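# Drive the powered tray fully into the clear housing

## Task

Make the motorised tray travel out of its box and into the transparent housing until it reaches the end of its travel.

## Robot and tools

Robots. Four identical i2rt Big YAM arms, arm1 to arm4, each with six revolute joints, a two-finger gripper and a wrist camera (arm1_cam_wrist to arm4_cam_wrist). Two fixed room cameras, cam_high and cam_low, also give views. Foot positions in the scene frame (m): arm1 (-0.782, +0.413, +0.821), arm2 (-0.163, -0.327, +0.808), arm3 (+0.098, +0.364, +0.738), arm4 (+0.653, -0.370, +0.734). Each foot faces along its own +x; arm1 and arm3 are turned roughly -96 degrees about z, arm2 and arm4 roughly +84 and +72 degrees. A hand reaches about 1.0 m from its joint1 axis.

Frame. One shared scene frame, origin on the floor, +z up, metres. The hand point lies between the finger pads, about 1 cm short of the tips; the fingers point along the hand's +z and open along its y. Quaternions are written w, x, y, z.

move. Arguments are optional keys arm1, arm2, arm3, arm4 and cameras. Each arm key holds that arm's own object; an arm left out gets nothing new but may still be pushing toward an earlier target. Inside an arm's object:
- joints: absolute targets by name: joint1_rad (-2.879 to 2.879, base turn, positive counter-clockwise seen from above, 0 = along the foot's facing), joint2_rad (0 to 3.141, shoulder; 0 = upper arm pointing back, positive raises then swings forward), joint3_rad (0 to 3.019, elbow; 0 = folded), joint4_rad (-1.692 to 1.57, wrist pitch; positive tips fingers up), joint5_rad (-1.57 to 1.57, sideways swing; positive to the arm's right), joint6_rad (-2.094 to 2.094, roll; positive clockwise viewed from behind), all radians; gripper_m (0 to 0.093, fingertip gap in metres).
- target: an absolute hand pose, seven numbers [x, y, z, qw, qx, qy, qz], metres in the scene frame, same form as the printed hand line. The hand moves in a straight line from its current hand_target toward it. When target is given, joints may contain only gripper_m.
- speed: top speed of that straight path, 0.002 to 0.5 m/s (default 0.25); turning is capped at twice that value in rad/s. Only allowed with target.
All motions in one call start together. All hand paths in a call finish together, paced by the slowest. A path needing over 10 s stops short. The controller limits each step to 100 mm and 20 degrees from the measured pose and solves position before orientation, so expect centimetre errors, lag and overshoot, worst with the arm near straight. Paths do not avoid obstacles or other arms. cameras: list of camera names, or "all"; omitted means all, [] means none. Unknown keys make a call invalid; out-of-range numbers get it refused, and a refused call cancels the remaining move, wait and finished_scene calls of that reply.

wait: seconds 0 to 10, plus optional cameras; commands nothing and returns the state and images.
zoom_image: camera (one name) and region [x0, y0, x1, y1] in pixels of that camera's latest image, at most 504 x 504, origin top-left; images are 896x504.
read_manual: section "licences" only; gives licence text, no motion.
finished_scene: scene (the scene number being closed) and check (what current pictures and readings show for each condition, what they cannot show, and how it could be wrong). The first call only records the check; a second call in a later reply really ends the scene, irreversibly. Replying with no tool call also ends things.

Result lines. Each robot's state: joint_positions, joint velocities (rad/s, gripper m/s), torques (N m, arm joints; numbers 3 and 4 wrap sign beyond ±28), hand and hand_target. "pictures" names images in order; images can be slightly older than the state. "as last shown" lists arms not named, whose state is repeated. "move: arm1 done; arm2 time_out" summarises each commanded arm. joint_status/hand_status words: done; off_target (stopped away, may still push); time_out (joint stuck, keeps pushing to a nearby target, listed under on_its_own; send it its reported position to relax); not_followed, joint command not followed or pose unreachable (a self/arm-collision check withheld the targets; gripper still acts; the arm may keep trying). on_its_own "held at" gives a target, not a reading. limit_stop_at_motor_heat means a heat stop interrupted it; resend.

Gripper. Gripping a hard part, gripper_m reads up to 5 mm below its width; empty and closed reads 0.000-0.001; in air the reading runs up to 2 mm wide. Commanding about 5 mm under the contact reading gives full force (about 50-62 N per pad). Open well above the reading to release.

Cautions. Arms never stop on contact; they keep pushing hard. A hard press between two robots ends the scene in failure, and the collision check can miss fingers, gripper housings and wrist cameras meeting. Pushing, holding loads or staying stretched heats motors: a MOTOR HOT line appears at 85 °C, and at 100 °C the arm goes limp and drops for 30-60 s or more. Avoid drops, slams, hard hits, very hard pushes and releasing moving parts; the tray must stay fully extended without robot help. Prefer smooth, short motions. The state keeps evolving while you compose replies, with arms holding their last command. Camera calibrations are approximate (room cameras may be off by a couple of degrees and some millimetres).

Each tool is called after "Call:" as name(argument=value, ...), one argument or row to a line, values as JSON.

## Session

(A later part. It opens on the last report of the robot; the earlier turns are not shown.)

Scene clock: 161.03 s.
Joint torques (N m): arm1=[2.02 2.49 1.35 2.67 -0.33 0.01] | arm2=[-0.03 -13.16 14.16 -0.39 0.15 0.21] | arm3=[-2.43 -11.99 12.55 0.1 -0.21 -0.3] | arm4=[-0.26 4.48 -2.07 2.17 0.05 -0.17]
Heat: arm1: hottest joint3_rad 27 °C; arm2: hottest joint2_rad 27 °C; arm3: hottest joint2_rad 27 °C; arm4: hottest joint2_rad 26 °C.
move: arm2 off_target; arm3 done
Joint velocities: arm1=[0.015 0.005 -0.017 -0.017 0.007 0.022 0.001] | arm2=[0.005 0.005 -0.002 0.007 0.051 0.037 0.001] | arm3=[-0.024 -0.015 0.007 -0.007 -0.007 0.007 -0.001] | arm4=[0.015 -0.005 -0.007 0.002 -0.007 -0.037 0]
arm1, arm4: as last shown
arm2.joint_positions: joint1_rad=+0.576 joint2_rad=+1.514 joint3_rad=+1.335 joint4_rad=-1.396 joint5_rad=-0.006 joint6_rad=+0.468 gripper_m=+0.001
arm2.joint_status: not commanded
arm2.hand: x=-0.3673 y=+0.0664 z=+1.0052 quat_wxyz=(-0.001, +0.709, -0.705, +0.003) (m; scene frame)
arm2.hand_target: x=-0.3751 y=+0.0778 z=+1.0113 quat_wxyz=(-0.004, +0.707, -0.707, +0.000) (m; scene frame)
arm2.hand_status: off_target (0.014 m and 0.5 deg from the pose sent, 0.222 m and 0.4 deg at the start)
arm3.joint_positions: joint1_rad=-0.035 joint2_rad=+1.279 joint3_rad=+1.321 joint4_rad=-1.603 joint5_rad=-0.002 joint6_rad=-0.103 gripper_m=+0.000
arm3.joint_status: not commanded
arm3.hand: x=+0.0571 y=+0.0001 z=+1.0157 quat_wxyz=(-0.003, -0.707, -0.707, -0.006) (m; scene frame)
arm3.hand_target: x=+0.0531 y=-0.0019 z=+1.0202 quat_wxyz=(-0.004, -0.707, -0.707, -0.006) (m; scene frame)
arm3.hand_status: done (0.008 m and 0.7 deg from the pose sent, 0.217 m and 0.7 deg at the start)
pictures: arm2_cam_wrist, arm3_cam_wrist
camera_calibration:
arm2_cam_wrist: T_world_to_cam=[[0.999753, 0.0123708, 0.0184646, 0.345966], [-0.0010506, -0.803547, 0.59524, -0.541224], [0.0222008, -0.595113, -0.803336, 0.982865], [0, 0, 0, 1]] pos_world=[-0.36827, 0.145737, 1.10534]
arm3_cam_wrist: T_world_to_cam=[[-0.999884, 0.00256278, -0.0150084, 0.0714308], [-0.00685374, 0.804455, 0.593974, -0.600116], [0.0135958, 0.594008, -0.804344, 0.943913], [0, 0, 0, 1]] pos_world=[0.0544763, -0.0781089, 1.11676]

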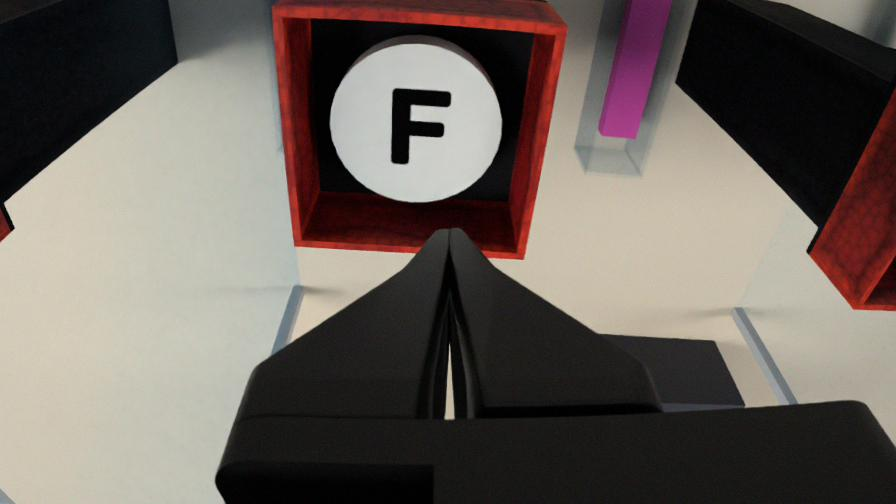

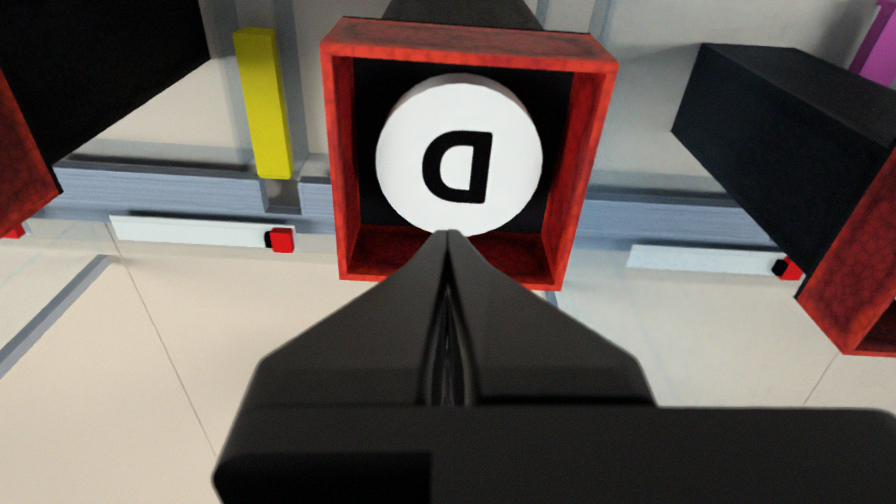

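Call:
move(
  arm2={"target": [-0.386, 0.041, 0.83, 0, 0.7071, -0.7071, 0], "speed": 0.18},
  arm3={"target": [0.046, 0.019, 0.855, 0, 0.7071, 0.7071, 0], "speed": 0.18},
  cameras=["arm2_cam_wrist", "arm3_cam_wrist"],
)

Call:
wait(
  seconds=0.5,
  cameras=["cam_high", "cam_low"],
)

Call:
zoom_image(
  camera="cam_low",
  region=[180, 180, 560, 300],
)

Call:
zoom_image(
  camera="cam_high",
  region=[340, 150, 600, 260],
)

Scene clock: 163.17 s.
Joint torques (N m): arm1=[2.08 2.32 1.4 2.69 -0.35 0.01] | arm2=[1.67 -3.19 2.99 2.21 -0.25 0.26] | arm3=[-3.31 -0.38 2.1 2.43 0.2 -0.26] | arm4=[-0.26 4.48 -2.07 2.15 0.05 -0.17]
Heat: arm1: hottest joint3_rad 27 °C; arm2: hottest joint2_rad 27 °C; arm3: hottest joint2_rad 27 °C; arm4: hottest joint2_rad 26 °C.
move: arm2 off_target; arm3 off_target
Joint velocities: arm1=[-0.024 0.015 0.002 -0.007 -0.007 0.007 0] | arm2=[-0.005 0.005 -0.002 0.007 -0.007 -0.007 0.001] | arm3=[-0.005 -0.015 -0.002 -0.002 -0.037 -0.007 0] | arm4=[0.005 -0.024 -0.002 -0.002 -0.022 -0.007 -0.002]
arm1, arm4: as last shown
arm2.joint_positions: joint1_rad=+0.610 joint2_rad=+1.486 joint3_rad=+1.069 joint4_rad=-0.982 joint5_rad=+0.001 joint6_rad=+0.527 gripper_m=+0.000
arm2.joint_status: not commanded
arm2.hand: x=-0.3814 y=+0.0653 z=+0.9234 quat_wxyz=(-0.028, +0.698, -0.711, -0.081) (m; scene frame)
arm2.hand_target: x=-0.3775 y=+0.0306 z=+0.8428 quat_wxyz=(-0.002, +0.707, -0.707, +0.001) (m; scene frame)
arm2.hand_status: off_target (0.097 m and 9.8 deg from the pose sent, 0.178 m and 0.5 deg at the start)
arm3.joint_positions: joint1_rad=-0.046 joint2_rad=+1.135 joint3_rad=+1.006 joint4_rad=-1.241 joint5_rad=-0.003 joint6_rad=-0.125 gripper_m=+0.000
arm3.joint_status: not commanded
arm3.hand: x=+0.0552 y=+0.0121 z=+0.9454 quat_wxyz=(-0.062, -0.701, -0.707, +0.069) (m; scene frame)
arm3.hand_target: x=+0.0500 y=+0.0351 z=+0.8671 quat_wxyz=(-0.001, -0.707, -0.707, -0.002) (m; scene frame)
arm3.hand_status: off_target (0.091 m and 10.7 deg from the pose sent, 0.162 m and 0.7 deg at the start)
pictures: arm2_cam_wrist, arm3_cam_wrist
camera_calibration:
arm2_cam_wrist: T_world_to_cam=[[0.998009, -0.00792977, -0.0625689, 0.437098], [0.0218584, -0.887089, 0.46108, -0.355364], [-0.0591604, -0.46153, -0.88515, 0.952614], [0, 0, 0, 1]] pos_world=[-0.372103, 0.127887, 1.03441]
arm3_cam_wrist: T_world_to_cam=[[-0.999948, -0.00675662, 0.00769363, 0.0471283], [-0.0027755, 0.902107, 0.431504, -0.415833], [-0.00985599, 0.43146, -0.902078, 0.975974], [0, 0, 0, 1]] pos_world=[0.0555909, -0.0456494, 1.05948]

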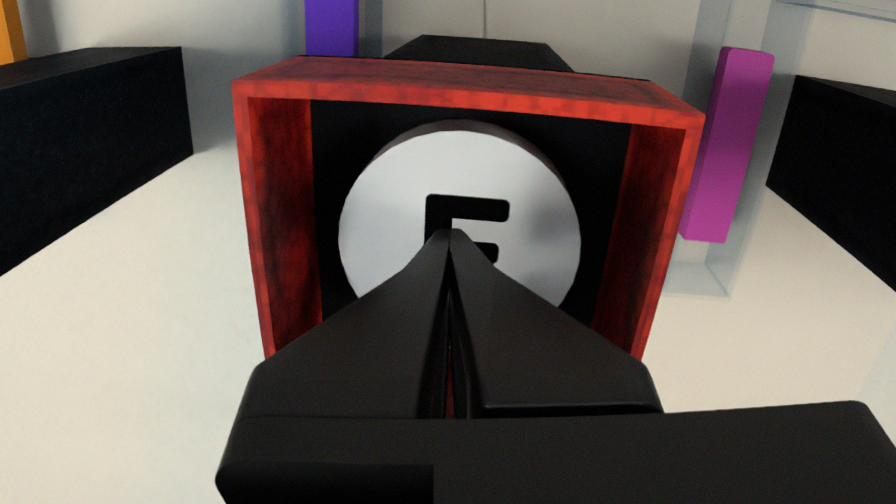

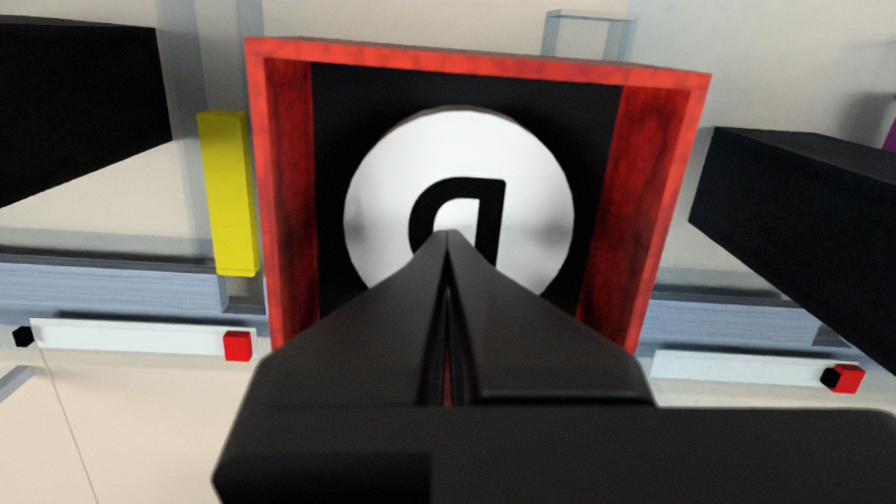

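Scene clock: 163.67 s.
Joint torques (N m): arm1=[2.02 2.43 1.35 2.69 -0.35 0.01] | arm2=[2.32 -3.31 3.18 2.28 -0.26 0.22] | arm3=[-3.31 -0.32 2.1 2.5 0.19 -0.25] | arm4=[-0.32 4.48 -2.06 2.17 0.05 -0.17]
Heat: arm1: hottest joint3_rad 27 °C; arm2: hottest joint2_rad 27 °C; arm3: hottest joint2_rad 27 °C; arm4: hottest joint2_rad 26 °C.
Joint velocities: arm1=[-0.005 -0.005 -0.002 -0.002 -0.051 -0.037 0] | arm2=[-0.024 -0.015 -0.012 -0.002 0.051 0.022 0] | arm3=[-0.024 -0.044 -0.002 -0.002 0.037 0.022 0] | arm4=[-0.005 -0.005 0.012 -0.017 0.037 0.022 0.001]
arm1.joint_positions: joint1_rad=+0.619 joint2_rad=+1.308 joint3_rad=+0.893 joint4_rad=-0.966 joint5_rad=+0.021 joint6_rad=+0.519 gripper_m=+0.000
arm1.joint_status: not commanded
arm1.hand: x=-0.5986 y=+0.0754 z=+0.9420 quat_wxyz=(-0.092, -0.708, -0.699, +0.034) (m; scene frame)
arm1.hand_target: x=-0.6098 y=+0.1147 z=+0.8630 quat_wxyz=(+0.001, -0.707, -0.707, +0.002) (m; scene frame)
arm1.hand_status: not commanded
arm2.joint_positions: joint1_rad=+0.610 joint2_rad=+1.486 joint3_rad=+1.069 joint4_rad=-0.982 joint5_rad=+0.001 joint6_rad=+0.527 gripper_m=+0.000
arm2.joint_status: not commanded
arm2.hand: x=-0.3814 y=+0.0653 z=+0.9234 quat_wxyz=(-0.028, +0.698, -0.711, -0.081) (m; scene frame)
arm2.hand_target: x=-0.3775 y=+0.0306 z=+0.8428 quat_wxyz=(-0.002, +0.707, -0.707, +0.001) (m; scene frame)
arm2.hand_status: off_target (0.097 m and 9.9 deg from the pose sent, 0.178 m and 0.5 deg at the start)
arm3.joint_positions: joint1_rad=-0.046 joint2_rad=+1.135 joint3_rad=+1.005 joint4_rad=-1.241 joint5_rad=-0.003 joint6_rad=-0.125 gripper_m=+0.000
arm3.joint_status: not commanded
arm3.hand: x=+0.0552 y=+0.0121 z=+0.9454 quat_wxyz=(-0.062, -0.701, -0.707, +0.069) (m; scene frame)
arm3.hand_target: x=+0.0500 y=+0.0351 z=+0.8671 quat_wxyz=(-0.002, -0.707, -0.707, -0.001) (m; scene frame)
arm3.hand_status: off_target (0.091 m and 10.7 deg from the pose sent, 0.162 m and 0.7 deg at the start)
arm4.joint_positions: joint1_rad=+0.057 joint2_rad=+1.056 joint3_rad=+0.888 joint4_rad=-1.202 joint5_rad=-0.010 joint6_rad=-0.176 gripper_m=+0.000
arm4.joint_status: not commanded
arm4.hand: x=+0.7074 y=-0.0537 z=+0.9198 quat_wxyz=(-0.077, +0.704, -0.704, -0.057) (m; scene frame)
arm4.hand_target: x=+0.7053 y=-0.0893 z=+0.8375 quat_wxyz=(+0.001, +0.707, -0.707, +0.000) (m; scene frame)
arm4.hand_status: not commanded
wait: 0.50 s; at rest by 0.27 s
pictures: cam_high, cam_low

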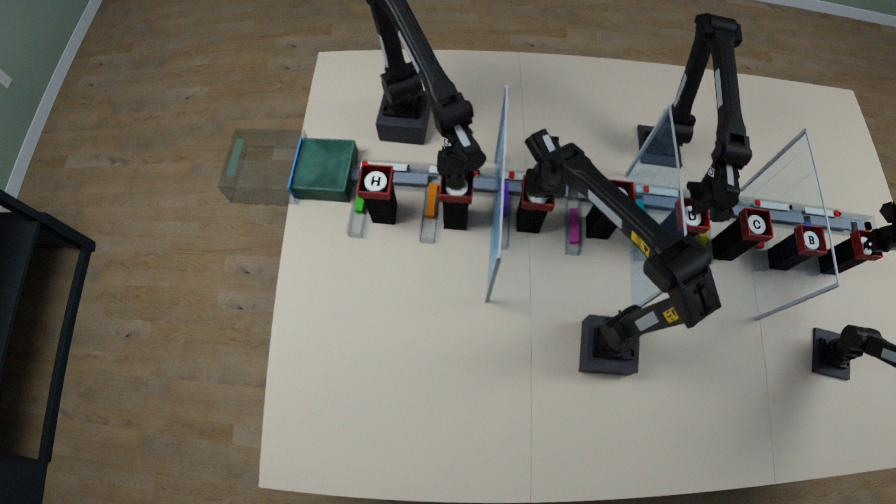

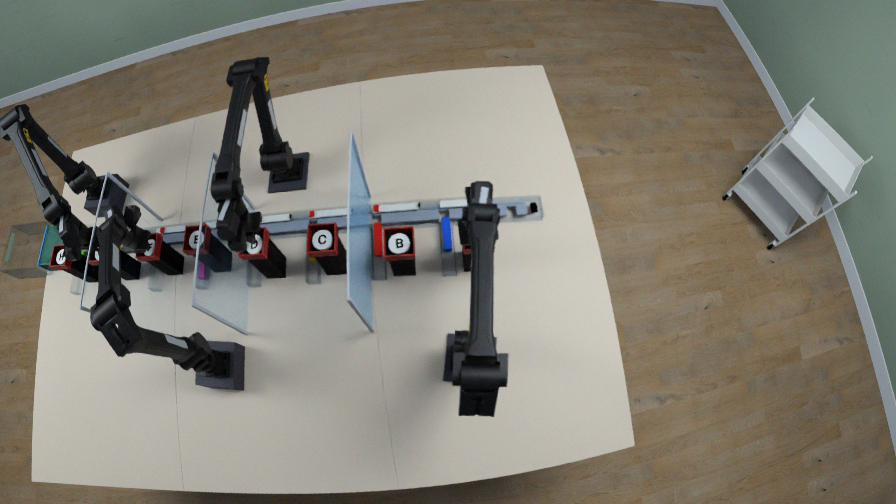

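Scaled by 1.326 from the camera's 896x504 image, which has a finer 1280x720 frame.

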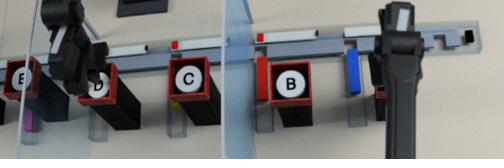

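Scaled by 1.938 from the camera's 896x504 image, which has a finer 1280x720 frame.

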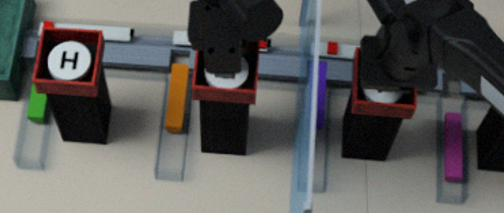

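Call:
wait(
  seconds=3,
  cameras=["cam_high", "cam_low"],
)

Call:
zoom_image(
  camera="cam_high",
  region=[340, 150, 600, 260],
)

Call:
zoom_image(
  camera="cam_low",
  region=[290, 170, 560, 300],
)

Scene clock: 167.27 s.
Joint torques (N m): arm1=[2.14 2.43 1.36 2.7 -0.35 0.01] | arm2=[1.38 -3.6 3.14 2.26 -0.26 0.24] | arm3=[-3.31 -0.32 2.11 2.48 0.2 -0.24] | arm4=[-0.26 4.48 -2.06 2.15 0.05 -0.17]
Heat: arm1: hottest joint3_rad 27 °C; arm2: hottest joint2_rad 27 °C; arm3: hottest joint2_rad 27 °C; arm4: hottest joint2_rad 26 °C.
Joint velocities: arm1=[-0.015 -0.015 -0.007 -0.012 0.007 -0.007 -0.001] | arm2=[-0.015 -0.024 0.007 -0.012 0.022 -0.022 0] | arm3=[-0.015 -0.015 0.012 -0.007 -0.007 -0.022 0.001] | arm4=[-0.005 -0.015 0.012 -0.002 0.051 0.037 0]
arm1.joint_positions: joint1_rad=+0.619 joint2_rad=+1.308 joint3_rad=+0.893 joint4_rad=-0.966 joint5_rad=+0.021 joint6_rad=+0.519 gripper_m=+0.000
arm1.joint_status: not commanded
arm1.hand: x=-0.5986 y=+0.0754 z=+0.9420 quat_wxyz=(-0.092, -0.708, -0.699, +0.034) (m; scene frame)
arm1.hand_target: x=-0.6098 y=+0.1147 z=+0.8630 quat_wxyz=(+0.001, -0.707, -0.707, +0.002) (m; scene frame)
arm1.hand_status: not commanded
arm2.joint_positions: joint1_rad=+0.610 joint2_rad=+1.486 joint3_rad=+1.069 joint4_rad=-0.982 joint5_rad=+0.001 joint6_rad=+0.527 gripper_m=+0.000
arm2.joint_status: not commanded
arm2.hand: x=-0.3814 y=+0.0653 z=+0.9234 quat_wxyz=(-0.028, +0.698, -0.711, -0.081) (m; scene frame)
arm2.hand_target: x=-0.3775 y=+0.0306 z=+0.8428 quat_wxyz=(-0.002, +0.707, -0.707, +0.001) (m; scene frame)
arm2.hand_status: off_target (0.097 m and 9.9 deg from the pose sent, 0.178 m and 0.5 deg at the start)
arm3.joint_positions: joint1_rad=-0.046 joint2_rad=+1.135 joint3_rad=+1.005 joint4_rad=-1.241 joint5_rad=-0.003 joint6_rad=-0.125 gripper_m=+0.000
arm3.joint_status: not commanded
arm3.hand: x=+0.0552 y=+0.0121 z=+0.9454 quat_wxyz=(-0.062, -0.701, -0.707, +0.069) (m; scene frame)
arm3.hand_target: x=+0.0500 y=+0.0351 z=+0.8671 quat_wxyz=(-0.001, -0.707, -0.707, -0.002) (m; scene frame)
arm3.hand_status: off_target (0.091 m and 10.7 deg from the pose sent, 0.162 m and 0.7 deg at the start)
arm4.joint_positions: joint1_rad=+0.057 joint2_rad=+1.056 joint3_rad=+0.888 joint4_rad=-1.202 joint5_rad=-0.010 joint6_rad=-0.176 gripper_m=+0.000
arm4.joint_status: not commanded
arm4.hand: x=+0.7074 y=-0.0537 z=+0.9198 quat_wxyz=(-0.077, +0.704, -0.704, -0.057) (m; scene frame)
arm4.hand_target: x=+0.7053 y=-0.0893 z=+0.8375 quat_wxyz=(+0.001, +0.707, -0.707, +0.000) (m; scene frame)
arm4.hand_status: not commanded
wait: 3.00 s; at rest from the start
pictures: cam_high, cam_low

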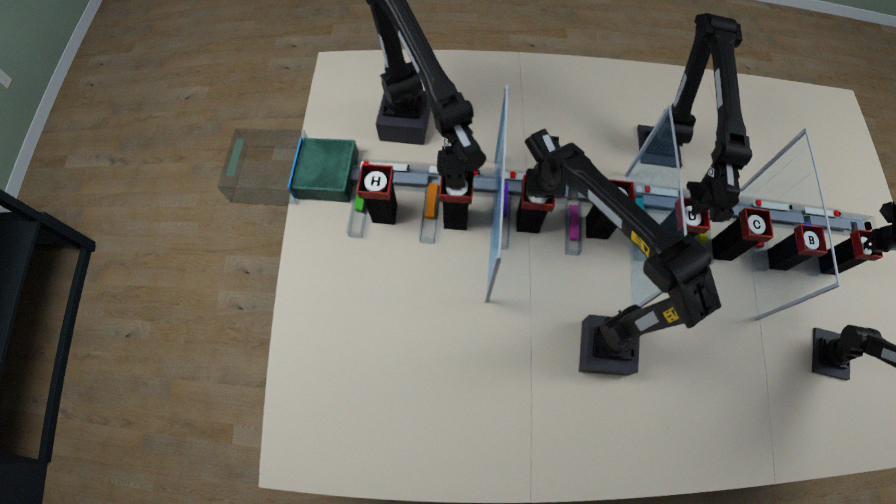

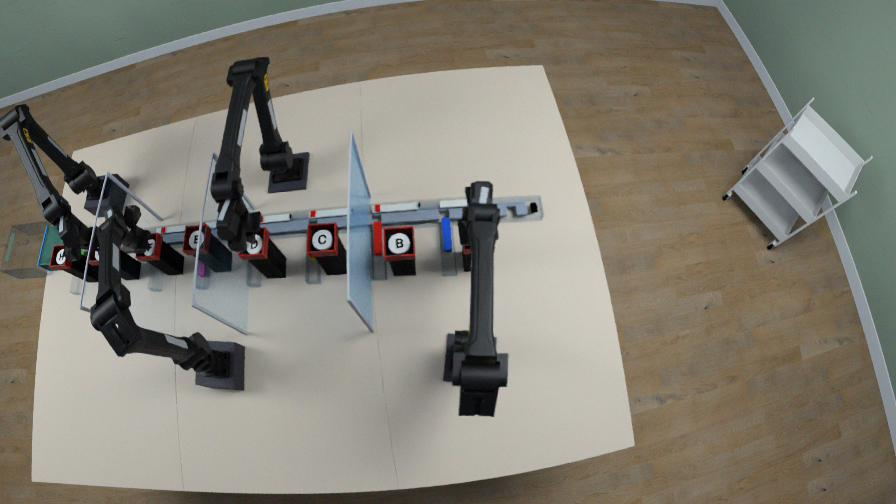

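Scaled by 1.938 from the camera's 896x504 image, which has a finer 1280x720 frame.

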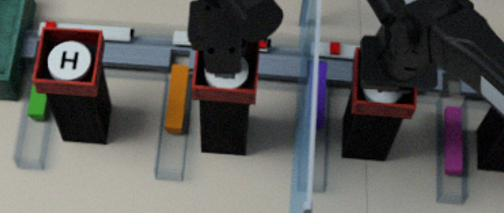

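Scaled by 1.867 from the camera's 896x504 image, which has a finer 1280x720 frame.

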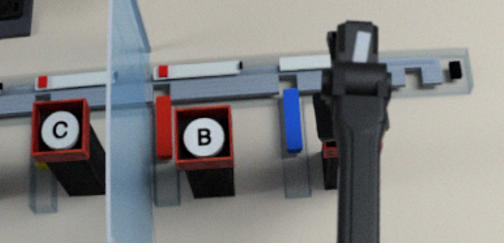

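Call:
wait(
  seconds=5,
  cameras=["cam_high", "cam_low"],
)

Call:
zoom_image(
  camera="cam_high",
  region=[340, 150, 600, 260],
)

Call:
zoom_image(
  camera="cam_low",
  region=[290, 170, 560, 300],
)

Scene clock: 172.63 s.
Joint torques (N m): arm1=[2.02 2.37 1.36 2.7 -0.33 0.01] | arm2=[2.02 -3.19 3.1 2.21 -0.23 0.24] | arm3=[-3.37 -0.26 2.14 2.55 0.2 -0.24] | arm4=[-0.32 4.48 -2.06 2.17 0.05 -0.17]
Heat: arm1: hottest joint3_rad 26 °C; arm2: hottest joint2_rad 27 °C; arm3: hottest joint2_rad 27 °C; arm4: hottest joint2_rad 26 °C.
Joint velocities: arm1=[0.005 0.005 -0.012 -0.017 0.022 -0.022 0] | arm2=[-0.005 0.005 -0.017 0.002 -0.007 -0.022 -0.002] | arm3=[-0.015 -0.015 -0.007 0.007 -0.007 0.022 -0.001] | arm4=[0.005 -0.015 0.007 -0.022 -0.022 -0.007 0]
arm1.joint_positions: joint1_rad=+0.619 joint2_rad=+1.308 joint3_rad=+0.893 joint4_rad=-0.966 joint5_rad=+0.021 joint6_rad=+0.519 gripper_m=+0.000
arm1.joint_status: not commanded
arm1.hand: x=-0.5986 y=+0.0754 z=+0.9420 quat_wxyz=(-0.092, -0.708, -0.699, +0.034) (m; scene frame)
arm1.hand_target: x=-0.6098 y=+0.1147 z=+0.8630 quat_wxyz=(+0.001, -0.707, -0.707, +0.002) (m; scene frame)
arm1.hand_status: not commanded
arm2.joint_positions: joint1_rad=+0.610 joint2_rad=+1.486 joint3_rad=+1.069 joint4_rad=-0.982 joint5_rad=+0.001 joint6_rad=+0.527 gripper_m=+0.000
arm2.joint_status: not commanded
arm2.hand: x=-0.3814 y=+0.0653 z=+0.9234 quat_wxyz=(-0.028, +0.698, -0.711, -0.081) (m; scene frame)
arm2.hand_target: x=-0.3775 y=+0.0306 z=+0.8428 quat_wxyz=(-0.002, +0.707, -0.707, +0.001) (m; scene frame)
arm2.hand_status: off_target (0.097 m and 9.9 deg from the pose sent, 0.178 m and 0.5 deg at the start)
arm3.joint_positions: joint1_rad=-0.046 joint2_rad=+1.135 joint3_rad=+1.005 joint4_rad=-1.241 joint5_rad=-0.003 joint6_rad=-0.125 gripper_m=+0.000
arm3.joint_status: not commanded
arm3.hand: x=+0.0552 y=+0.0121 z=+0.9454 quat_wxyz=(-0.062, -0.701, -0.707, +0.069) (m; scene frame)
arm3.hand_target: x=+0.0500 y=+0.0351 z=+0.8671 quat_wxyz=(-0.001, -0.707, -0.707, -0.002) (m; scene frame)
arm3.hand_status: off_target (0.091 m and 10.7 deg from the pose sent, 0.162 m and 0.7 deg at the start)
arm4.joint_positions: joint1_rad=+0.057 joint2_rad=+1.056 joint3_rad=+0.888 joint4_rad=-1.202 joint5_rad=-0.010 joint6_rad=-0.176 gripper_m=+0.000
arm4.joint_status: not commanded
arm4.hand: x=+0.7074 y=-0.0537 z=+0.9198 quat_wxyz=(-0.077, +0.704, -0.704, -0.057) (m; scene frame)
arm4.hand_target: x=+0.7053 y=-0.0893 z=+0.8375 quat_wxyz=(+0.001, +0.707, -0.707, +0.000) (m; scene frame)
arm4.hand_status: not commanded
wait: 5.00 s; at rest from the start
pictures: cam_high, cam_low

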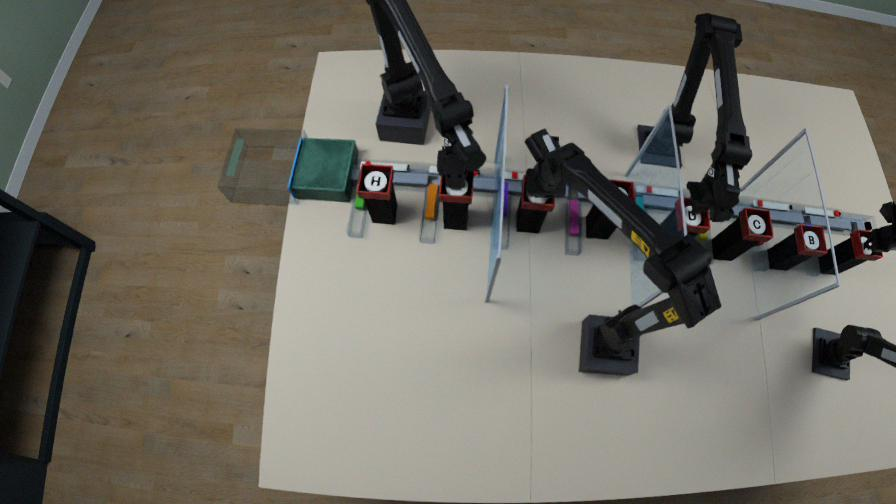

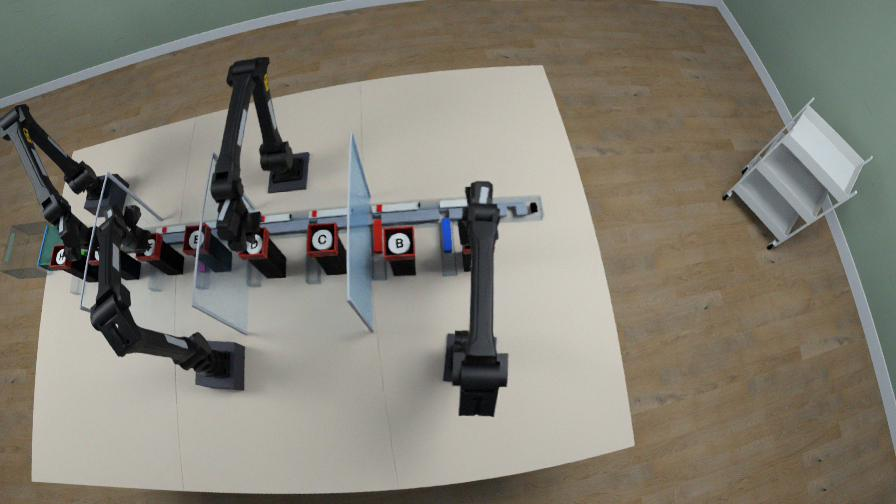

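Scaled by 1.938 from the camera's 896x504 image, which has a finer 1280x720 frame.

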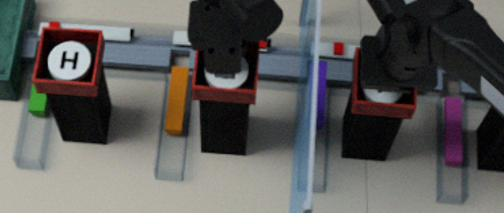

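Scaled by 1.867 from the camera's 896x504 image, which has a finer 1280x720 frame.

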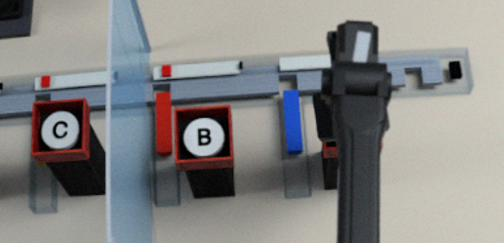

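Call:
wait(
  seconds=5,
  cameras=["cam_high", "cam_low"],
)

Call:
zoom_image(
  camera="cam_high",
  region=[340, 150, 600, 260],
)

Call:
zoom_image(
  camera="cam_low",
  region=[290, 170, 560, 300],
)

Scene clock: 177.87 s.
Joint torques (N m): arm1=[2.2 2.55 1.37 2.71 -0.34 0.01] | arm2=[2.02 -3.49 3.02 2.17 -0.27 0.21] | arm3=[-3.31 -0.38 2.1 2.51 0.2 -0.24] | arm4=[-0.26 4.48 -2.07 2.17 0.05 -0.17]
Heat: arm1: hottest joint3_rad 26 °C; arm2: hottest joint2_rad 27 °C; arm3: hottest joint2_rad 27 °C; arm4: hottest joint2_rad 26 °C.
Joint velocities: arm1=[-0.015 -0.005 -0.002 -0.002 -0.051 0.081 -0.001] | arm2=[0.015 -0.015 -0.007 0.002 -0.022 0.066 0] | arm3=[-0.005 0.024 -0.007 0.002 0.037 -0.007 0] | arm4=[-0.005 -0.015 -0.002 -0.012 -0.051 -0.022 0.001]
arm1.joint_positions: joint1_rad=+0.619 joint2_rad=+1.308 joint3_rad=+0.893 joint4_rad=-0.966 joint5_rad=+0.021 joint6_rad=+0.519 gripper_m=+0.000
arm1.joint_status: not commanded
arm1.hand: x=-0.5986 y=+0.0754 z=+0.9420 quat_wxyz=(-0.092, -0.708, -0.699, +0.034) (m; scene frame)
arm1.hand_target: x=-0.6098 y=+0.1147 z=+0.8630 quat_wxyz=(+0.001, -0.707, -0.707, +0.002) (m; scene frame)
arm1.hand_status: not commanded
arm2.joint_positions: joint1_rad=+0.610 joint2_rad=+1.486 joint3_rad=+1.069 joint4_rad=-0.982 joint5_rad=+0.001 joint6_rad=+0.527 gripper_m=+0.000
arm2.joint_status: not commanded
arm2.hand: x=-0.3814 y=+0.0653 z=+0.9234 quat_wxyz=(-0.028, +0.698, -0.711, -0.081) (m; scene frame)
arm2.hand_target: x=-0.3775 y=+0.0306 z=+0.8428 quat_wxyz=(-0.002, +0.707, -0.707, +0.001) (m; scene frame)
arm2.hand_status: off_target (0.097 m and 9.9 deg from the pose sent, 0.178 m and 0.5 deg at the start)
arm3.joint_positions: joint1_rad=-0.046 joint2_rad=+1.135 joint3_rad=+1.005 joint4_rad=-1.241 joint5_rad=-0.003 joint6_rad=-0.125 gripper_m=+0.000
arm3.joint_status: not commanded
arm3.hand: x=+0.0552 y=+0.0121 z=+0.9454 quat_wxyz=(-0.062, -0.701, -0.707, +0.069) (m; scene frame)
arm3.hand_target: x=+0.0500 y=+0.0351 z=+0.8671 quat_wxyz=(-0.001, -0.707, -0.707, -0.002) (m; scene frame)
arm3.hand_status: off_target (0.091 m and 10.7 deg from the pose sent, 0.162 m and 0.7 deg at the start)
arm4.joint_positions: joint1_rad=+0.057 joint2_rad=+1.056 joint3_rad=+0.888 joint4_rad=-1.202 joint5_rad=-0.010 joint6_rad=-0.176 gripper_m=+0.000
arm4.joint_status: not commanded
arm4.hand: x=+0.7074 y=-0.0537 z=+0.9198 quat_wxyz=(-0.077, +0.704, -0.704, -0.057) (m; scene frame)
arm4.hand_target: x=+0.7053 y=-0.0893 z=+0.8375 quat_wxyz=(+0.001, +0.707, -0.707, +0.000) (m; scene frame)
arm4.hand_status: not commanded
wait: 5.00 s; at rest by 0.03 s
pictures: cam_high, cam_low

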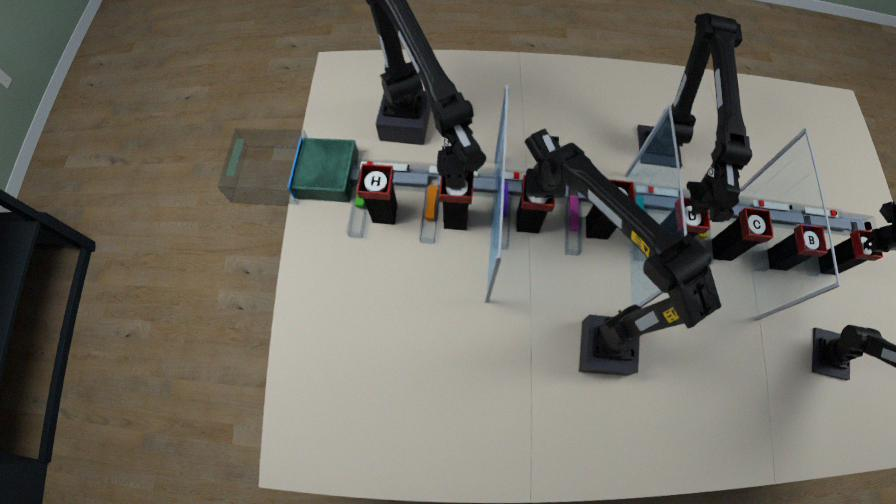

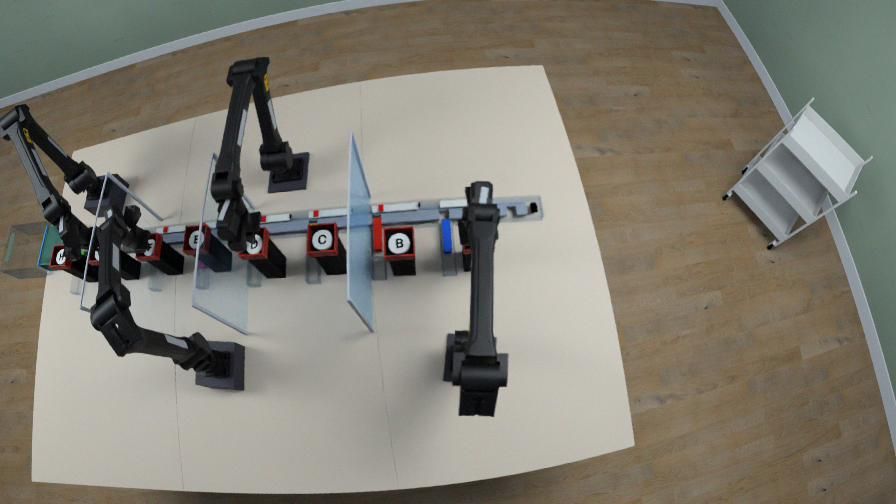

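Scaled by 1.938 from the camera's 896x504 image, which has a finer 1280x720 frame.

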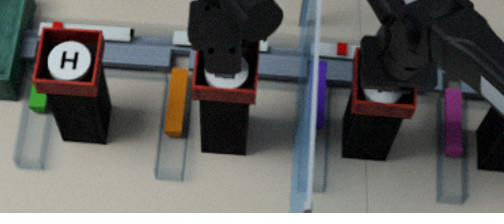

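Scaled by 1.867 from the camera's 896x504 image, which has a finer 1280x720 frame.

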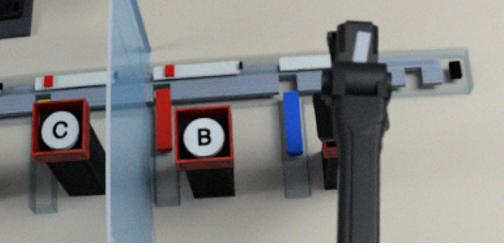

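Call:
wait(
  seconds=5,
  cameras=["cam_low", "cam_high"],
)

Call:
zoom_image(
  camera="cam_low",
  region=[290, 170, 560, 300],
)

Call:
zoom_image(
  camera="cam_high",
  region=[340, 150, 600, 260],
)

Scene clock: 183.00 s.
Joint torques (N m): arm1=[2.08 2.61 1.35 2.67 -0.34 0] | arm2=[1.85 -3.49 3.03 2.21 -0.24 0.24] | arm3=[-3.37 -0.32 2.09 2.48 0.2 -0.25] | arm4=[-0.26 4.48 -2.06 2.17 0.05 -0.17]
Heat: arm1: hottest joint3_rad 26 °C; arm2: hottest joint2_rad 27 °C; arm3: hottest joint2_rad 27 °C; arm4: hottest joint2_rad 26 °C.
Joint velocities: arm1=[-0.005 -0.005 -0.012 -0.027 -0.051 -0.022 0] | arm2=[0.005 -0.015 0.017 -0.002 0.037 0.037 0] | arm3=[-0.015 0.005 -0.012 -0.002 0.081 0.037 0] | arm4=[0.015 0.005 -0.002 -0.002 0.022 -0.066 0]
arm1.joint_positions: joint1_rad=+0.619 joint2_rad=+1.308 joint3_rad=+0.893 joint4_rad=-0.966 joint5_rad=+0.021 joint6_rad=+0.519 gripper_m=+0.000
arm1.joint_status: not commanded
arm1.hand: x=-0.5986 y=+0.0754 z=+0.9420 quat_wxyz=(-0.092, -0.708, -0.699, +0.034) (m; scene frame)
arm1.hand_target: x=-0.6098 y=+0.1147 z=+0.8630 quat_wxyz=(+0.001, -0.707, -0.707, +0.002) (m; scene frame)
arm1.hand_status: not commanded
arm2.joint_positions: joint1_rad=+0.610 joint2_rad=+1.486 joint3_rad=+1.069 joint4_rad=-0.982 joint5_rad=+0.001 joint6_rad=+0.527 gripper_m=+0.000
arm2.joint_status: not commanded
arm2.hand: x=-0.3814 y=+0.0653 z=+0.9234 quat_wxyz=(-0.028, +0.698, -0.711, -0.081) (m; scene frame)
arm2.hand_target: x=-0.3775 y=+0.0306 z=+0.8428 quat_wxyz=(-0.002, +0.707, -0.707, +0.001) (m; scene frame)
arm2.hand_status: off_target (0.097 m and 9.9 deg from the pose sent, 0.178 m and 0.5 deg at the start)
arm3.joint_positions: joint1_rad=-0.046 joint2_rad=+1.135 joint3_rad=+1.005 joint4_rad=-1.241 joint5_rad=-0.003 joint6_rad=-0.125 gripper_m=+0.000
arm3.joint_status: not commanded
arm3.hand: x=+0.0552 y=+0.0121 z=+0.9454 quat_wxyz=(-0.062, -0.701, -0.707, +0.069) (m; scene frame)
arm3.hand_target: x=+0.0500 y=+0.0351 z=+0.8671 quat_wxyz=(-0.001, -0.707, -0.707, -0.002) (m; scene frame)
arm3.hand_status: off_target (0.091 m and 10.7 deg from the pose sent, 0.162 m and 0.7 deg at the start)
arm4.joint_positions: joint1_rad=+0.057 joint2_rad=+1.056 joint3_rad=+0.888 joint4_rad=-1.202 joint5_rad=-0.010 joint6_rad=-0.176 gripper_m=+0.000
arm4.joint_status: not commanded
arm4.hand: x=+0.7074 y=-0.0537 z=+0.9198 quat_wxyz=(-0.077, +0.704, -0.704, -0.057) (m; scene frame)
arm4.hand_target: x=+0.7053 y=-0.0893 z=+0.8375 quat_wxyz=(+0.001, +0.707, -0.707, +0.000) (m; scene frame)
arm4.hand_status: not commanded
wait: 5.00 s; at rest by 0.13 s
pictures: cam_high, cam_low

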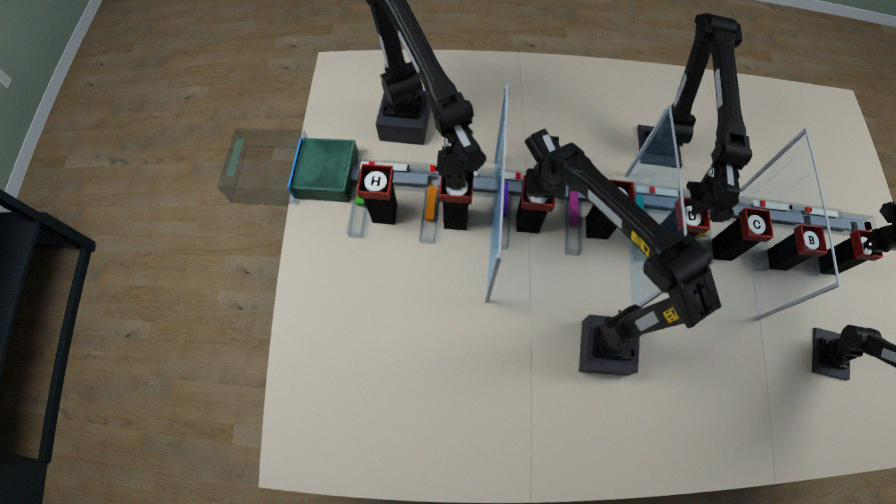

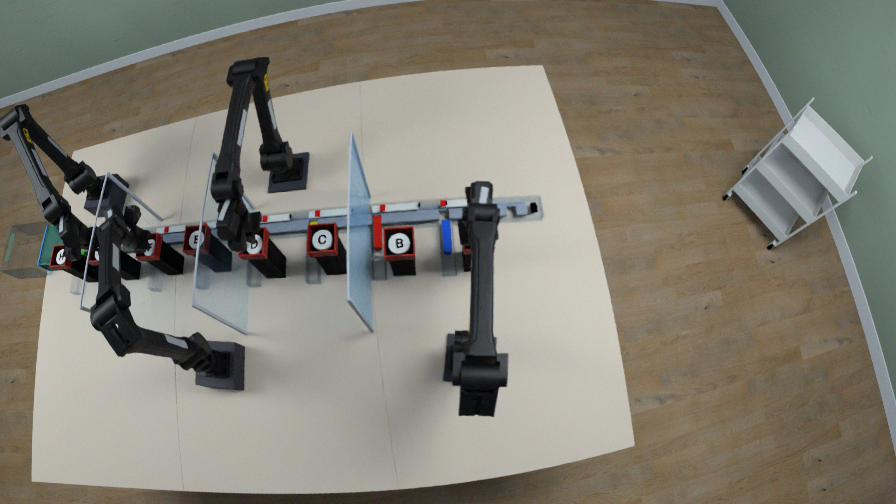

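Scaled by 1.867 from the camera's 896x504 image, which has a finer 1280x720 frame.

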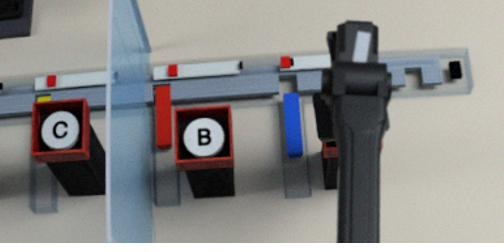

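Scaled by 1.938 from the camera's 896x504 image, which has a finer 1280x720 frame.

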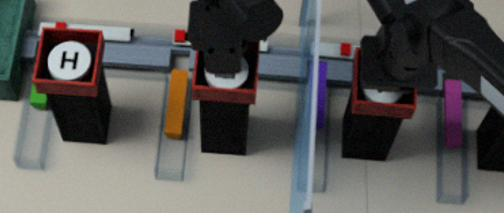

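Call:
wait(
  seconds=10,
  cameras=[],
)

Call:
wait(
  seconds=10,
  cameras=[],
)

Call:
wait(
  seconds=10,
  cameras=[],
)

Call:
wait(
  seconds=10,
  cameras=["cam_high", "arm3_cam_wrist"],
)

Call:
zoom_image(
  camera="cam_high",
  region=[340, 150, 840, 270],
)

Scene clock: 193.53 s.
Joint torques (N m): arm1=[2.08 2.43 1.36 2.69 -0.34 0.02] | arm2=[1.79 -3.37 3.02 2.25 -0.27 0.21] | arm3=[-3.31 -0.32 2.17 2.47 0.2 -0.24] | arm4=[-0.26 4.48 -2.04 2.17 0.05 -0.16]
Heat: arm1: hottest joint3_rad 26 °C; arm2: hottest joint3_rad 27 °C; arm3: hottest joint2_rad 27 °C; arm4: hottest joint2_rad 26 °C.
Joint velocities: arm1=[-0.015 -0.005 -0.007 -0.002 0.007 0.037 0.001] | arm2=[-0.005 0.005 0.032 -0.012 -0.022 -0.037 -0.001] | arm3=[-0.005 0.005 -0.002 0.002 0.037 0.037 0] | arm4=[0.005 0.005 0.017 -0.007 0.037 -0.051 0]
arm1.joint_positions: joint1_rad=+0.619 joint2_rad=+1.308 joint3_rad=+0.893 joint4_rad=-0.966 joint5_rad=+0.021 joint6_rad=+0.519 gripper_m=+0.000
arm1.joint_status: not commanded
arm1.hand: x=-0.5986 y=+0.0754 z=+0.9420 quat_wxyz=(-0.092, -0.708, -0.699, +0.034) (m; scene frame)
arm1.hand_target: x=-0.6098 y=+0.1147 z=+0.8630 quat_wxyz=(+0.001, -0.707, -0.707, +0.002) (m; scene frame)
arm1.hand_status: not commanded
arm2.joint_positions: joint1_rad=+0.610 joint2_rad=+1.486 joint3_rad=+1.069 joint4_rad=-0.982 joint5_rad=+0.001 joint6_rad=+0.527 gripper_m=+0.000
arm2.joint_status: not commanded
arm2.hand: x=-0.3814 y=+0.0653 z=+0.9234 quat_wxyz=(-0.028, +0.698, -0.711, -0.081) (m; scene frame)
arm2.hand_target: x=-0.3775 y=+0.0306 z=+0.8428 quat_wxyz=(-0.002, +0.707, -0.707, +0.001) (m; scene frame)
arm2.hand_status: off_target (0.097 m and 9.9 deg from the pose sent, 0.178 m and 0.5 deg at the start)
arm3.joint_positions: joint1_rad=-0.046 joint2_rad=+1.135 joint3_rad=+1.005 joint4_rad=-1.241 joint5_rad=-0.003 joint6_rad=-0.125 gripper_m=+0.000
arm3.joint_status: not commanded
arm3.hand: x=+0.0552 y=+0.0121 z=+0.9454 quat_wxyz=(-0.062, -0.701, -0.707, +0.069) (m; scene frame)
arm3.hand_target: x=+0.0500 y=+0.0351 z=+0.8671 quat_wxyz=(-0.001, -0.707, -0.707, -0.002) (m; scene frame)
arm3.hand_status: off_target (0.091 m and 10.7 deg from the pose sent, 0.162 m and 0.7 deg at the start)
arm4.joint_positions: joint1_rad=+0.057 joint2_rad=+1.056 joint3_rad=+0.888 joint4_rad=-1.202 joint5_rad=-0.010 joint6_rad=-0.176 gripper_m=+0.000
arm4.joint_status: not commanded
arm4.hand: x=+0.7074 y=-0.0537 z=+0.9198 quat_wxyz=(-0.077, +0.704, -0.704, -0.057) (m; scene frame)
arm4.hand_target: x=+0.7053 y=-0.0893 z=+0.8375 quat_wxyz=(+0.001, +0.707, -0.707, +0.000) (m; scene frame)
arm4.hand_status: not commanded
wait: 10.00 s; at rest from the start
pictures: none
No camera images: "cameras" was empty.

Scene clock: 203.53 s.
Joint torques (N m): arm1=[2.14 2.49 1.36 2.69 -0.35 0.02] | arm2=[1.73 -3.55 2.97 2.33 -0.26 0.21] | arm3=[-3.37 -0.32 2.13 2.48 0.2 -0.24] | arm4=[-0.32 4.48 -2.07 2.17 0.05 -0.17]
Heat: arm1: hottest joint3_rad 26 °C; arm2: hottest joint2_rad 26 °C; arm3: hottest joint2_rad 27 °C; arm4: hottest joint2_rad 26 °C.
Joint velocities: arm1=[0.015 -0.015 -0.002 0.012 0.007 -0.007 -0.001] | arm2=[-0.024 0.005 -0.002 -0.002 -0.007 0.022 0] | arm3=[-0.005 -0.005 -0.007 -0.007 -0.007 -0.007 0] | arm4=[-0.015 -0.015 0.007 0.012 -0.022 0.007 0]
arm1.joint_positions: joint1_rad=+0.619 joint2_rad=+1.308 joint3_rad=+0.893 joint4_rad=-0.966 joint5_rad=+0.021 joint6_rad=+0.519 gripper_m=+0.000
arm1.joint_status: not commanded
arm1.hand: x=-0.5986 y=+0.0754 z=+0.9420 quat_wxyz=(-0.092, -0.708, -0.699, +0.034) (m; scene frame)
arm1.hand_target: x=-0.6098 y=+0.1147 z=+0.8630 quat_wxyz=(+0.001, -0.707, -0.707, +0.002) (m; scene frame)
arm1.hand_status: not commanded
arm2.joint_positions: joint1_rad=+0.610 joint2_rad=+1.486 joint3_rad=+1.069 joint4_rad=-0.982 joint5_rad=+0.001 joint6_rad=+0.527 gripper_m=+0.000
arm2.joint_status: not commanded
arm2.hand: x=-0.3814 y=+0.0653 z=+0.9234 quat_wxyz=(-0.028, +0.698, -0.711, -0.081) (m; scene frame)
arm2.hand_target: x=-0.3775 y=+0.0306 z=+0.8428 quat_wxyz=(-0.002, +0.707, -0.707, +0.001) (m; scene frame)
arm2.hand_status: off_target (0.097 m and 9.9 deg from the pose sent, 0.178 m and 0.5 deg at the start)
arm3.joint_positions: joint1_rad=-0.047 joint2_rad=+1.135 joint3_rad=+1.005 joint4_rad=-1.241 joint5_rad=-0.003 joint6_rad=-0.125 gripper_m=+0.000
arm3.joint_status: not commanded
arm3.hand: x=+0.0551 y=+0.0121 z=+0.9454 quat_wxyz=(-0.062, -0.701, -0.707, +0.069) (m; scene frame)
arm3.hand_target: x=+0.0499 y=+0.0352 z=+0.8671 quat_wxyz=(-0.001, -0.707, -0.707, -0.002) (m; scene frame)
arm3.hand_status: off_target (0.091 m and 10.7 deg from the pose sent, 0.162 m and 0.7 deg at the start)
arm4.joint_positions: joint1_rad=+0.057 joint2_rad=+1.056 joint3_rad=+0.888 joint4_rad=-1.202 joint5_rad=-0.010 joint6_rad=-0.176 gripper_m=+0.000
arm4.joint_status: not commanded
arm4.hand: x=+0.7074 y=-0.0537 z=+0.9198 quat_wxyz=(-0.077, +0.704, -0.704, -0.057) (m; scene frame)
arm4.hand_target: x=+0.7053 y=-0.0893 z=+0.8375 quat_wxyz=(+0.001, +0.707, -0.707, +0.000) (m; scene frame)
arm4.hand_status: not commanded
wait: 10.00 s; at rest by 0.27 s
pictures: none
No camera images: "cameras" was empty.

Scene clock: 213.53 s.
Joint torques (N m): arm1=[2.14 2.43 1.36 2.71 -0.34 0.01] | arm2=[1.67 -3.55 3.04 2.18 -0.22 0.25] | arm3=[-3.25 -0.38 2.13 2.52 0.2 -0.24] | arm4=[-0.26 4.48 -2.06 2.15 0.05 -0.16]
Heat: arm1: hottest joint3_rad 26 °C; arm2: hottest joint2_rad 26 °C; arm3: hottest joint2_rad 27 °C; arm4: hottest joint2_rad 26 °C.
Joint velocities: arm1=[0.005 0.005 -0.007 0.017 0.007 -0.022 -0.001] | arm2=[0.005 -0.015 0.007 -0.012 -0.051 -0.007 -0.001] | arm3=[-0.005 0.005 -0.012 -0.002 0.022 0.037 0] | arm4=[-0.005 -0.015 -0.012 -0.007 -0.051 -0.007 0]
arm1.joint_positions: joint1_rad=+0.619 joint2_rad=+1.308 joint3_rad=+0.893 joint4_rad=-0.966 joint5_rad=+0.021 joint6_rad=+0.519 gripper_m=+0.000
arm1.joint_status: not commanded
arm1.hand: x=-0.5986 y=+0.0754 z=+0.9420 quat_wxyz=(-0.092, -0.708, -0.699, +0.034) (m; scene frame)
arm1.hand_target: x=-0.6098 y=+0.1147 z=+0.8630 quat_wxyz=(+0.001, -0.707, -0.707, +0.002) (m; scene frame)
arm1.hand_status: not commanded
arm2.joint_positions: joint1_rad=+0.610 joint2_rad=+1.486 joint3_rad=+1.069 joint4_rad=-0.982 joint5_rad=+0.001 joint6_rad=+0.527 gripper_m=+0.000
arm2.joint_status: not commanded
arm2.hand: x=-0.3814 y=+0.0653 z=+0.9234 quat_wxyz=(-0.028, +0.698, -0.711, -0.081) (m; scene frame)
arm2.hand_target: x=-0.3775 y=+0.0306 z=+0.8428 quat_wxyz=(-0.002, +0.707, -0.707, +0.001) (m; scene frame)
arm2.hand_status: off_target (0.097 m and 9.9 deg from the pose sent, 0.178 m and 0.5 deg at the start)
arm3.joint_positions: joint1_rad=-0.047 joint2_rad=+1.135 joint3_rad=+1.005 joint4_rad=-1.241 joint5_rad=-0.003 joint6_rad=-0.125 gripper_m=+0.000
arm3.joint_status: not commanded
arm3.hand: x=+0.0551 y=+0.0121 z=+0.9454 quat_wxyz=(-0.062, -0.701, -0.707, +0.069) (m; scene frame)
arm3.hand_target: x=+0.0499 y=+0.0352 z=+0.8671 quat_wxyz=(-0.001, -0.707, -0.707, -0.002) (m; scene frame)
arm3.hand_status: off_target (0.091 m and 10.7 deg from the pose sent, 0.162 m and 0.7 deg at the start)
arm4.joint_positions: joint1_rad=+0.057 joint2_rad=+1.056 joint3_rad=+0.888 joint4_rad=-1.202 joint5_rad=-0.010 joint6_rad=-0.176 gripper_m=+0.000
arm4.joint_status: not commanded
arm4.hand: x=+0.7074 y=-0.0537 z=+0.9198 quat_wxyz=(-0.077, +0.704, -0.704, -0.057) (m; scene frame)
arm4.hand_target: x=+0.7053 y=-0.0893 z=+0.8375 quat_wxyz=(+0.001, +0.707, -0.707, +0.000) (m; scene frame)
arm4.hand_status: not commanded
wait: 10.00 s; at rest by 0.27 s
pictures: none
No camera images: "cameras" was empty.

Scene clock: 223.53 s.
Joint torques (N m): arm1=[2.08 2.37 1.37 2.74 -0.34 0] | arm2=[1.67 -3.43 3.1 2.18 -0.24 0.22] | arm3=[-3.25 -0.26 2.13 2.45 0.19 -0.24] | arm4=[-0.32 4.48 -2.07 2.17 0.05 -0.17]
Heat: arm1: hottest joint3_rad 26 °C; arm2: hottest joint2_rad 26 °C; arm3: hottest joint2_rad 27 °C; arm4: hottest joint2_rad 26 °C.
Joint velocities: arm1=[0.005 -0.005 -0.007 0.007 -0.022 -0.037 0] | arm2=[0.015 0.005 0.002 -0.007 0.007 0.037 0.001] | arm3=[-0.015 0.005 -0.002 0.007 0.007 0.022 -0.001] | arm4=[-0.005 -0.015 -0.007 -0.012 0.081 0.022 0.001]
arm1.joint_positions: joint1_rad=+0.619 joint2_rad=+1.308 joint3_rad=+0.893 joint4_rad=-0.966 joint5_rad=+0.021 joint6_rad=+0.519 gripper_m=+0.000
arm1.joint_status: not commanded
arm1.hand: x=-0.5986 y=+0.0754 z=+0.9420 quat_wxyz=(-0.092, -0.708, -0.699, +0.034) (m; scene frame)
arm1.hand_target: x=-0.6098 y=+0.1147 z=+0.8630 quat_wxyz=(+0.001, -0.707, -0.707, +0.002) (m; scene frame)
arm1.hand_status: not commanded
arm2.joint_positions: joint1_rad=+0.610 joint2_rad=+1.486 joint3_rad=+1.069 joint4_rad=-0.982 joint5_rad=+0.001 joint6_rad=+0.527 gripper_m=+0.000
arm2.joint_status: not commanded
arm2.hand: x=-0.3814 y=+0.0653 z=+0.9234 quat_wxyz=(-0.028, +0.698, -0.711, -0.081) (m; scene frame)
arm2.hand_target: x=-0.3775 y=+0.0306 z=+0.8428 quat_wxyz=(-0.002, +0.707, -0.707, +0.001) (m; scene frame)
arm2.hand_status: off_target (0.097 m and 9.9 deg from the pose sent, 0.178 m and 0.5 deg at the start)
arm3.joint_positions: joint1_rad=-0.047 joint2_rad=+1.135 joint3_rad=+1.005 joint4_rad=-1.241 joint5_rad=-0.003 joint6_rad=-0.125 gripper_m=+0.000
arm3.joint_status: not commanded
arm3.hand: x=+0.0551 y=+0.0121 z=+0.9454 quat_wxyz=(-0.062, -0.701, -0.707, +0.069) (m; scene frame)
arm3.hand_target: x=+0.0499 y=+0.0352 z=+0.8671 quat_wxyz=(-0.001, -0.707, -0.707, -0.002) (m; scene frame)
arm3.hand_status: off_target (0.091 m and 10.7 deg from the pose sent, 0.162 m and 0.7 deg at the start)
arm4.joint_positions: joint1_rad=+0.057 joint2_rad=+1.056 joint3_rad=+0.888 joint4_rad=-1.202 joint5_rad=-0.010 joint6_rad=-0.176 gripper_m=+0.000
arm4.joint_status: not commanded
arm4.hand: x=+0.7074 y=-0.0537 z=+0.9198 quat_wxyz=(-0.077, +0.704, -0.704, -0.057) (m; scene frame)
arm4.hand_target: x=+0.7053 y=-0.0893 z=+0.8375 quat_wxyz=(+0.001, +0.707, -0.707, +0.000) (m; scene frame)
arm4.hand_status: not commanded
wait: 10.00 s; at rest by 0.27 s
pictures: arm3_cam_wrist, cam_high
camera_calibration:
arm3_cam_wrist: T_world_to_cam=[[-0.999947, -0.00674375, 0.00781561, 0.0468863], [-0.00271496, 0.902267, 0.431169, -0.415573], [-0.00995947, 0.431125, -0.902237, 0.976087], [0, 0, 0, 1]] pos_world=[0.0554768, -0.0455418, 1.05948]

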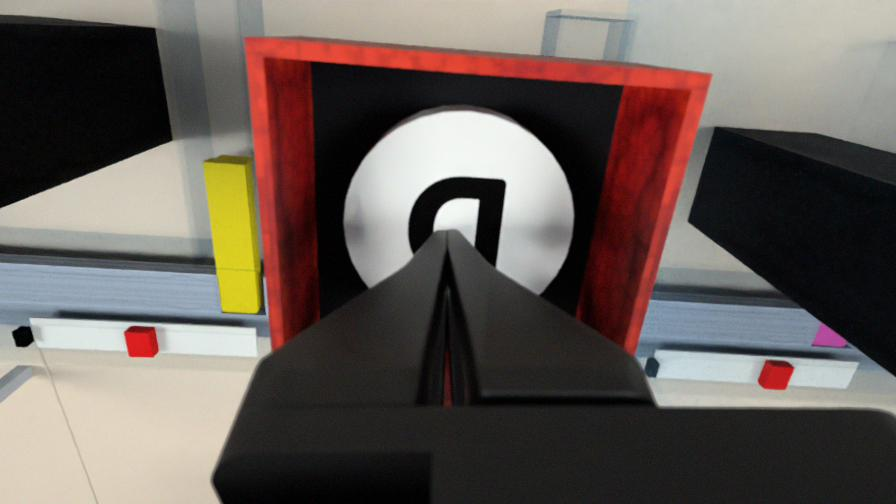

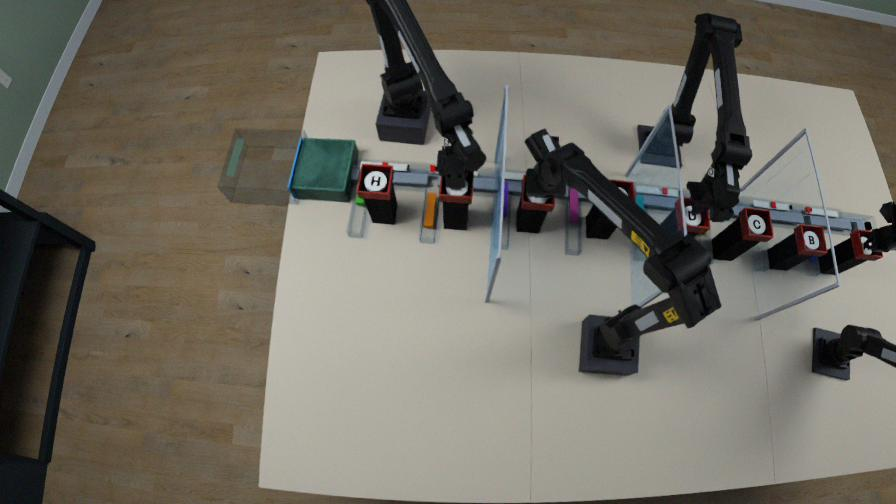

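Scaled by 1.008 from the camera's 896x504 image, which has a finer 1280x720 frame.

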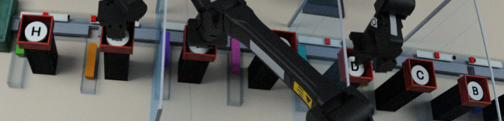

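Call:
zoom_image(
  camera="cam_high",
  region=[340, 150, 600, 260],
)

Call:
zoom_image(
  camera="cam_high",
  region=[560, 150, 740, 270],
)

Scaled by 1.938 from the camera's 896x504 image, which has a finer 1280x720 frame.

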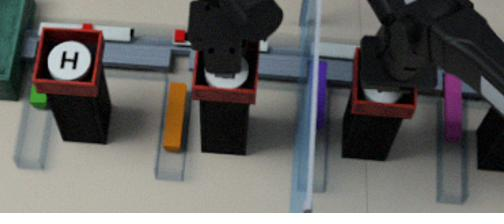

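Scaled by 2.800 from the camera's 896x504 image, which has a finer 1280x720 frame.

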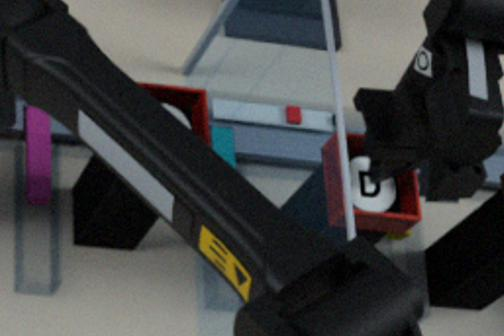

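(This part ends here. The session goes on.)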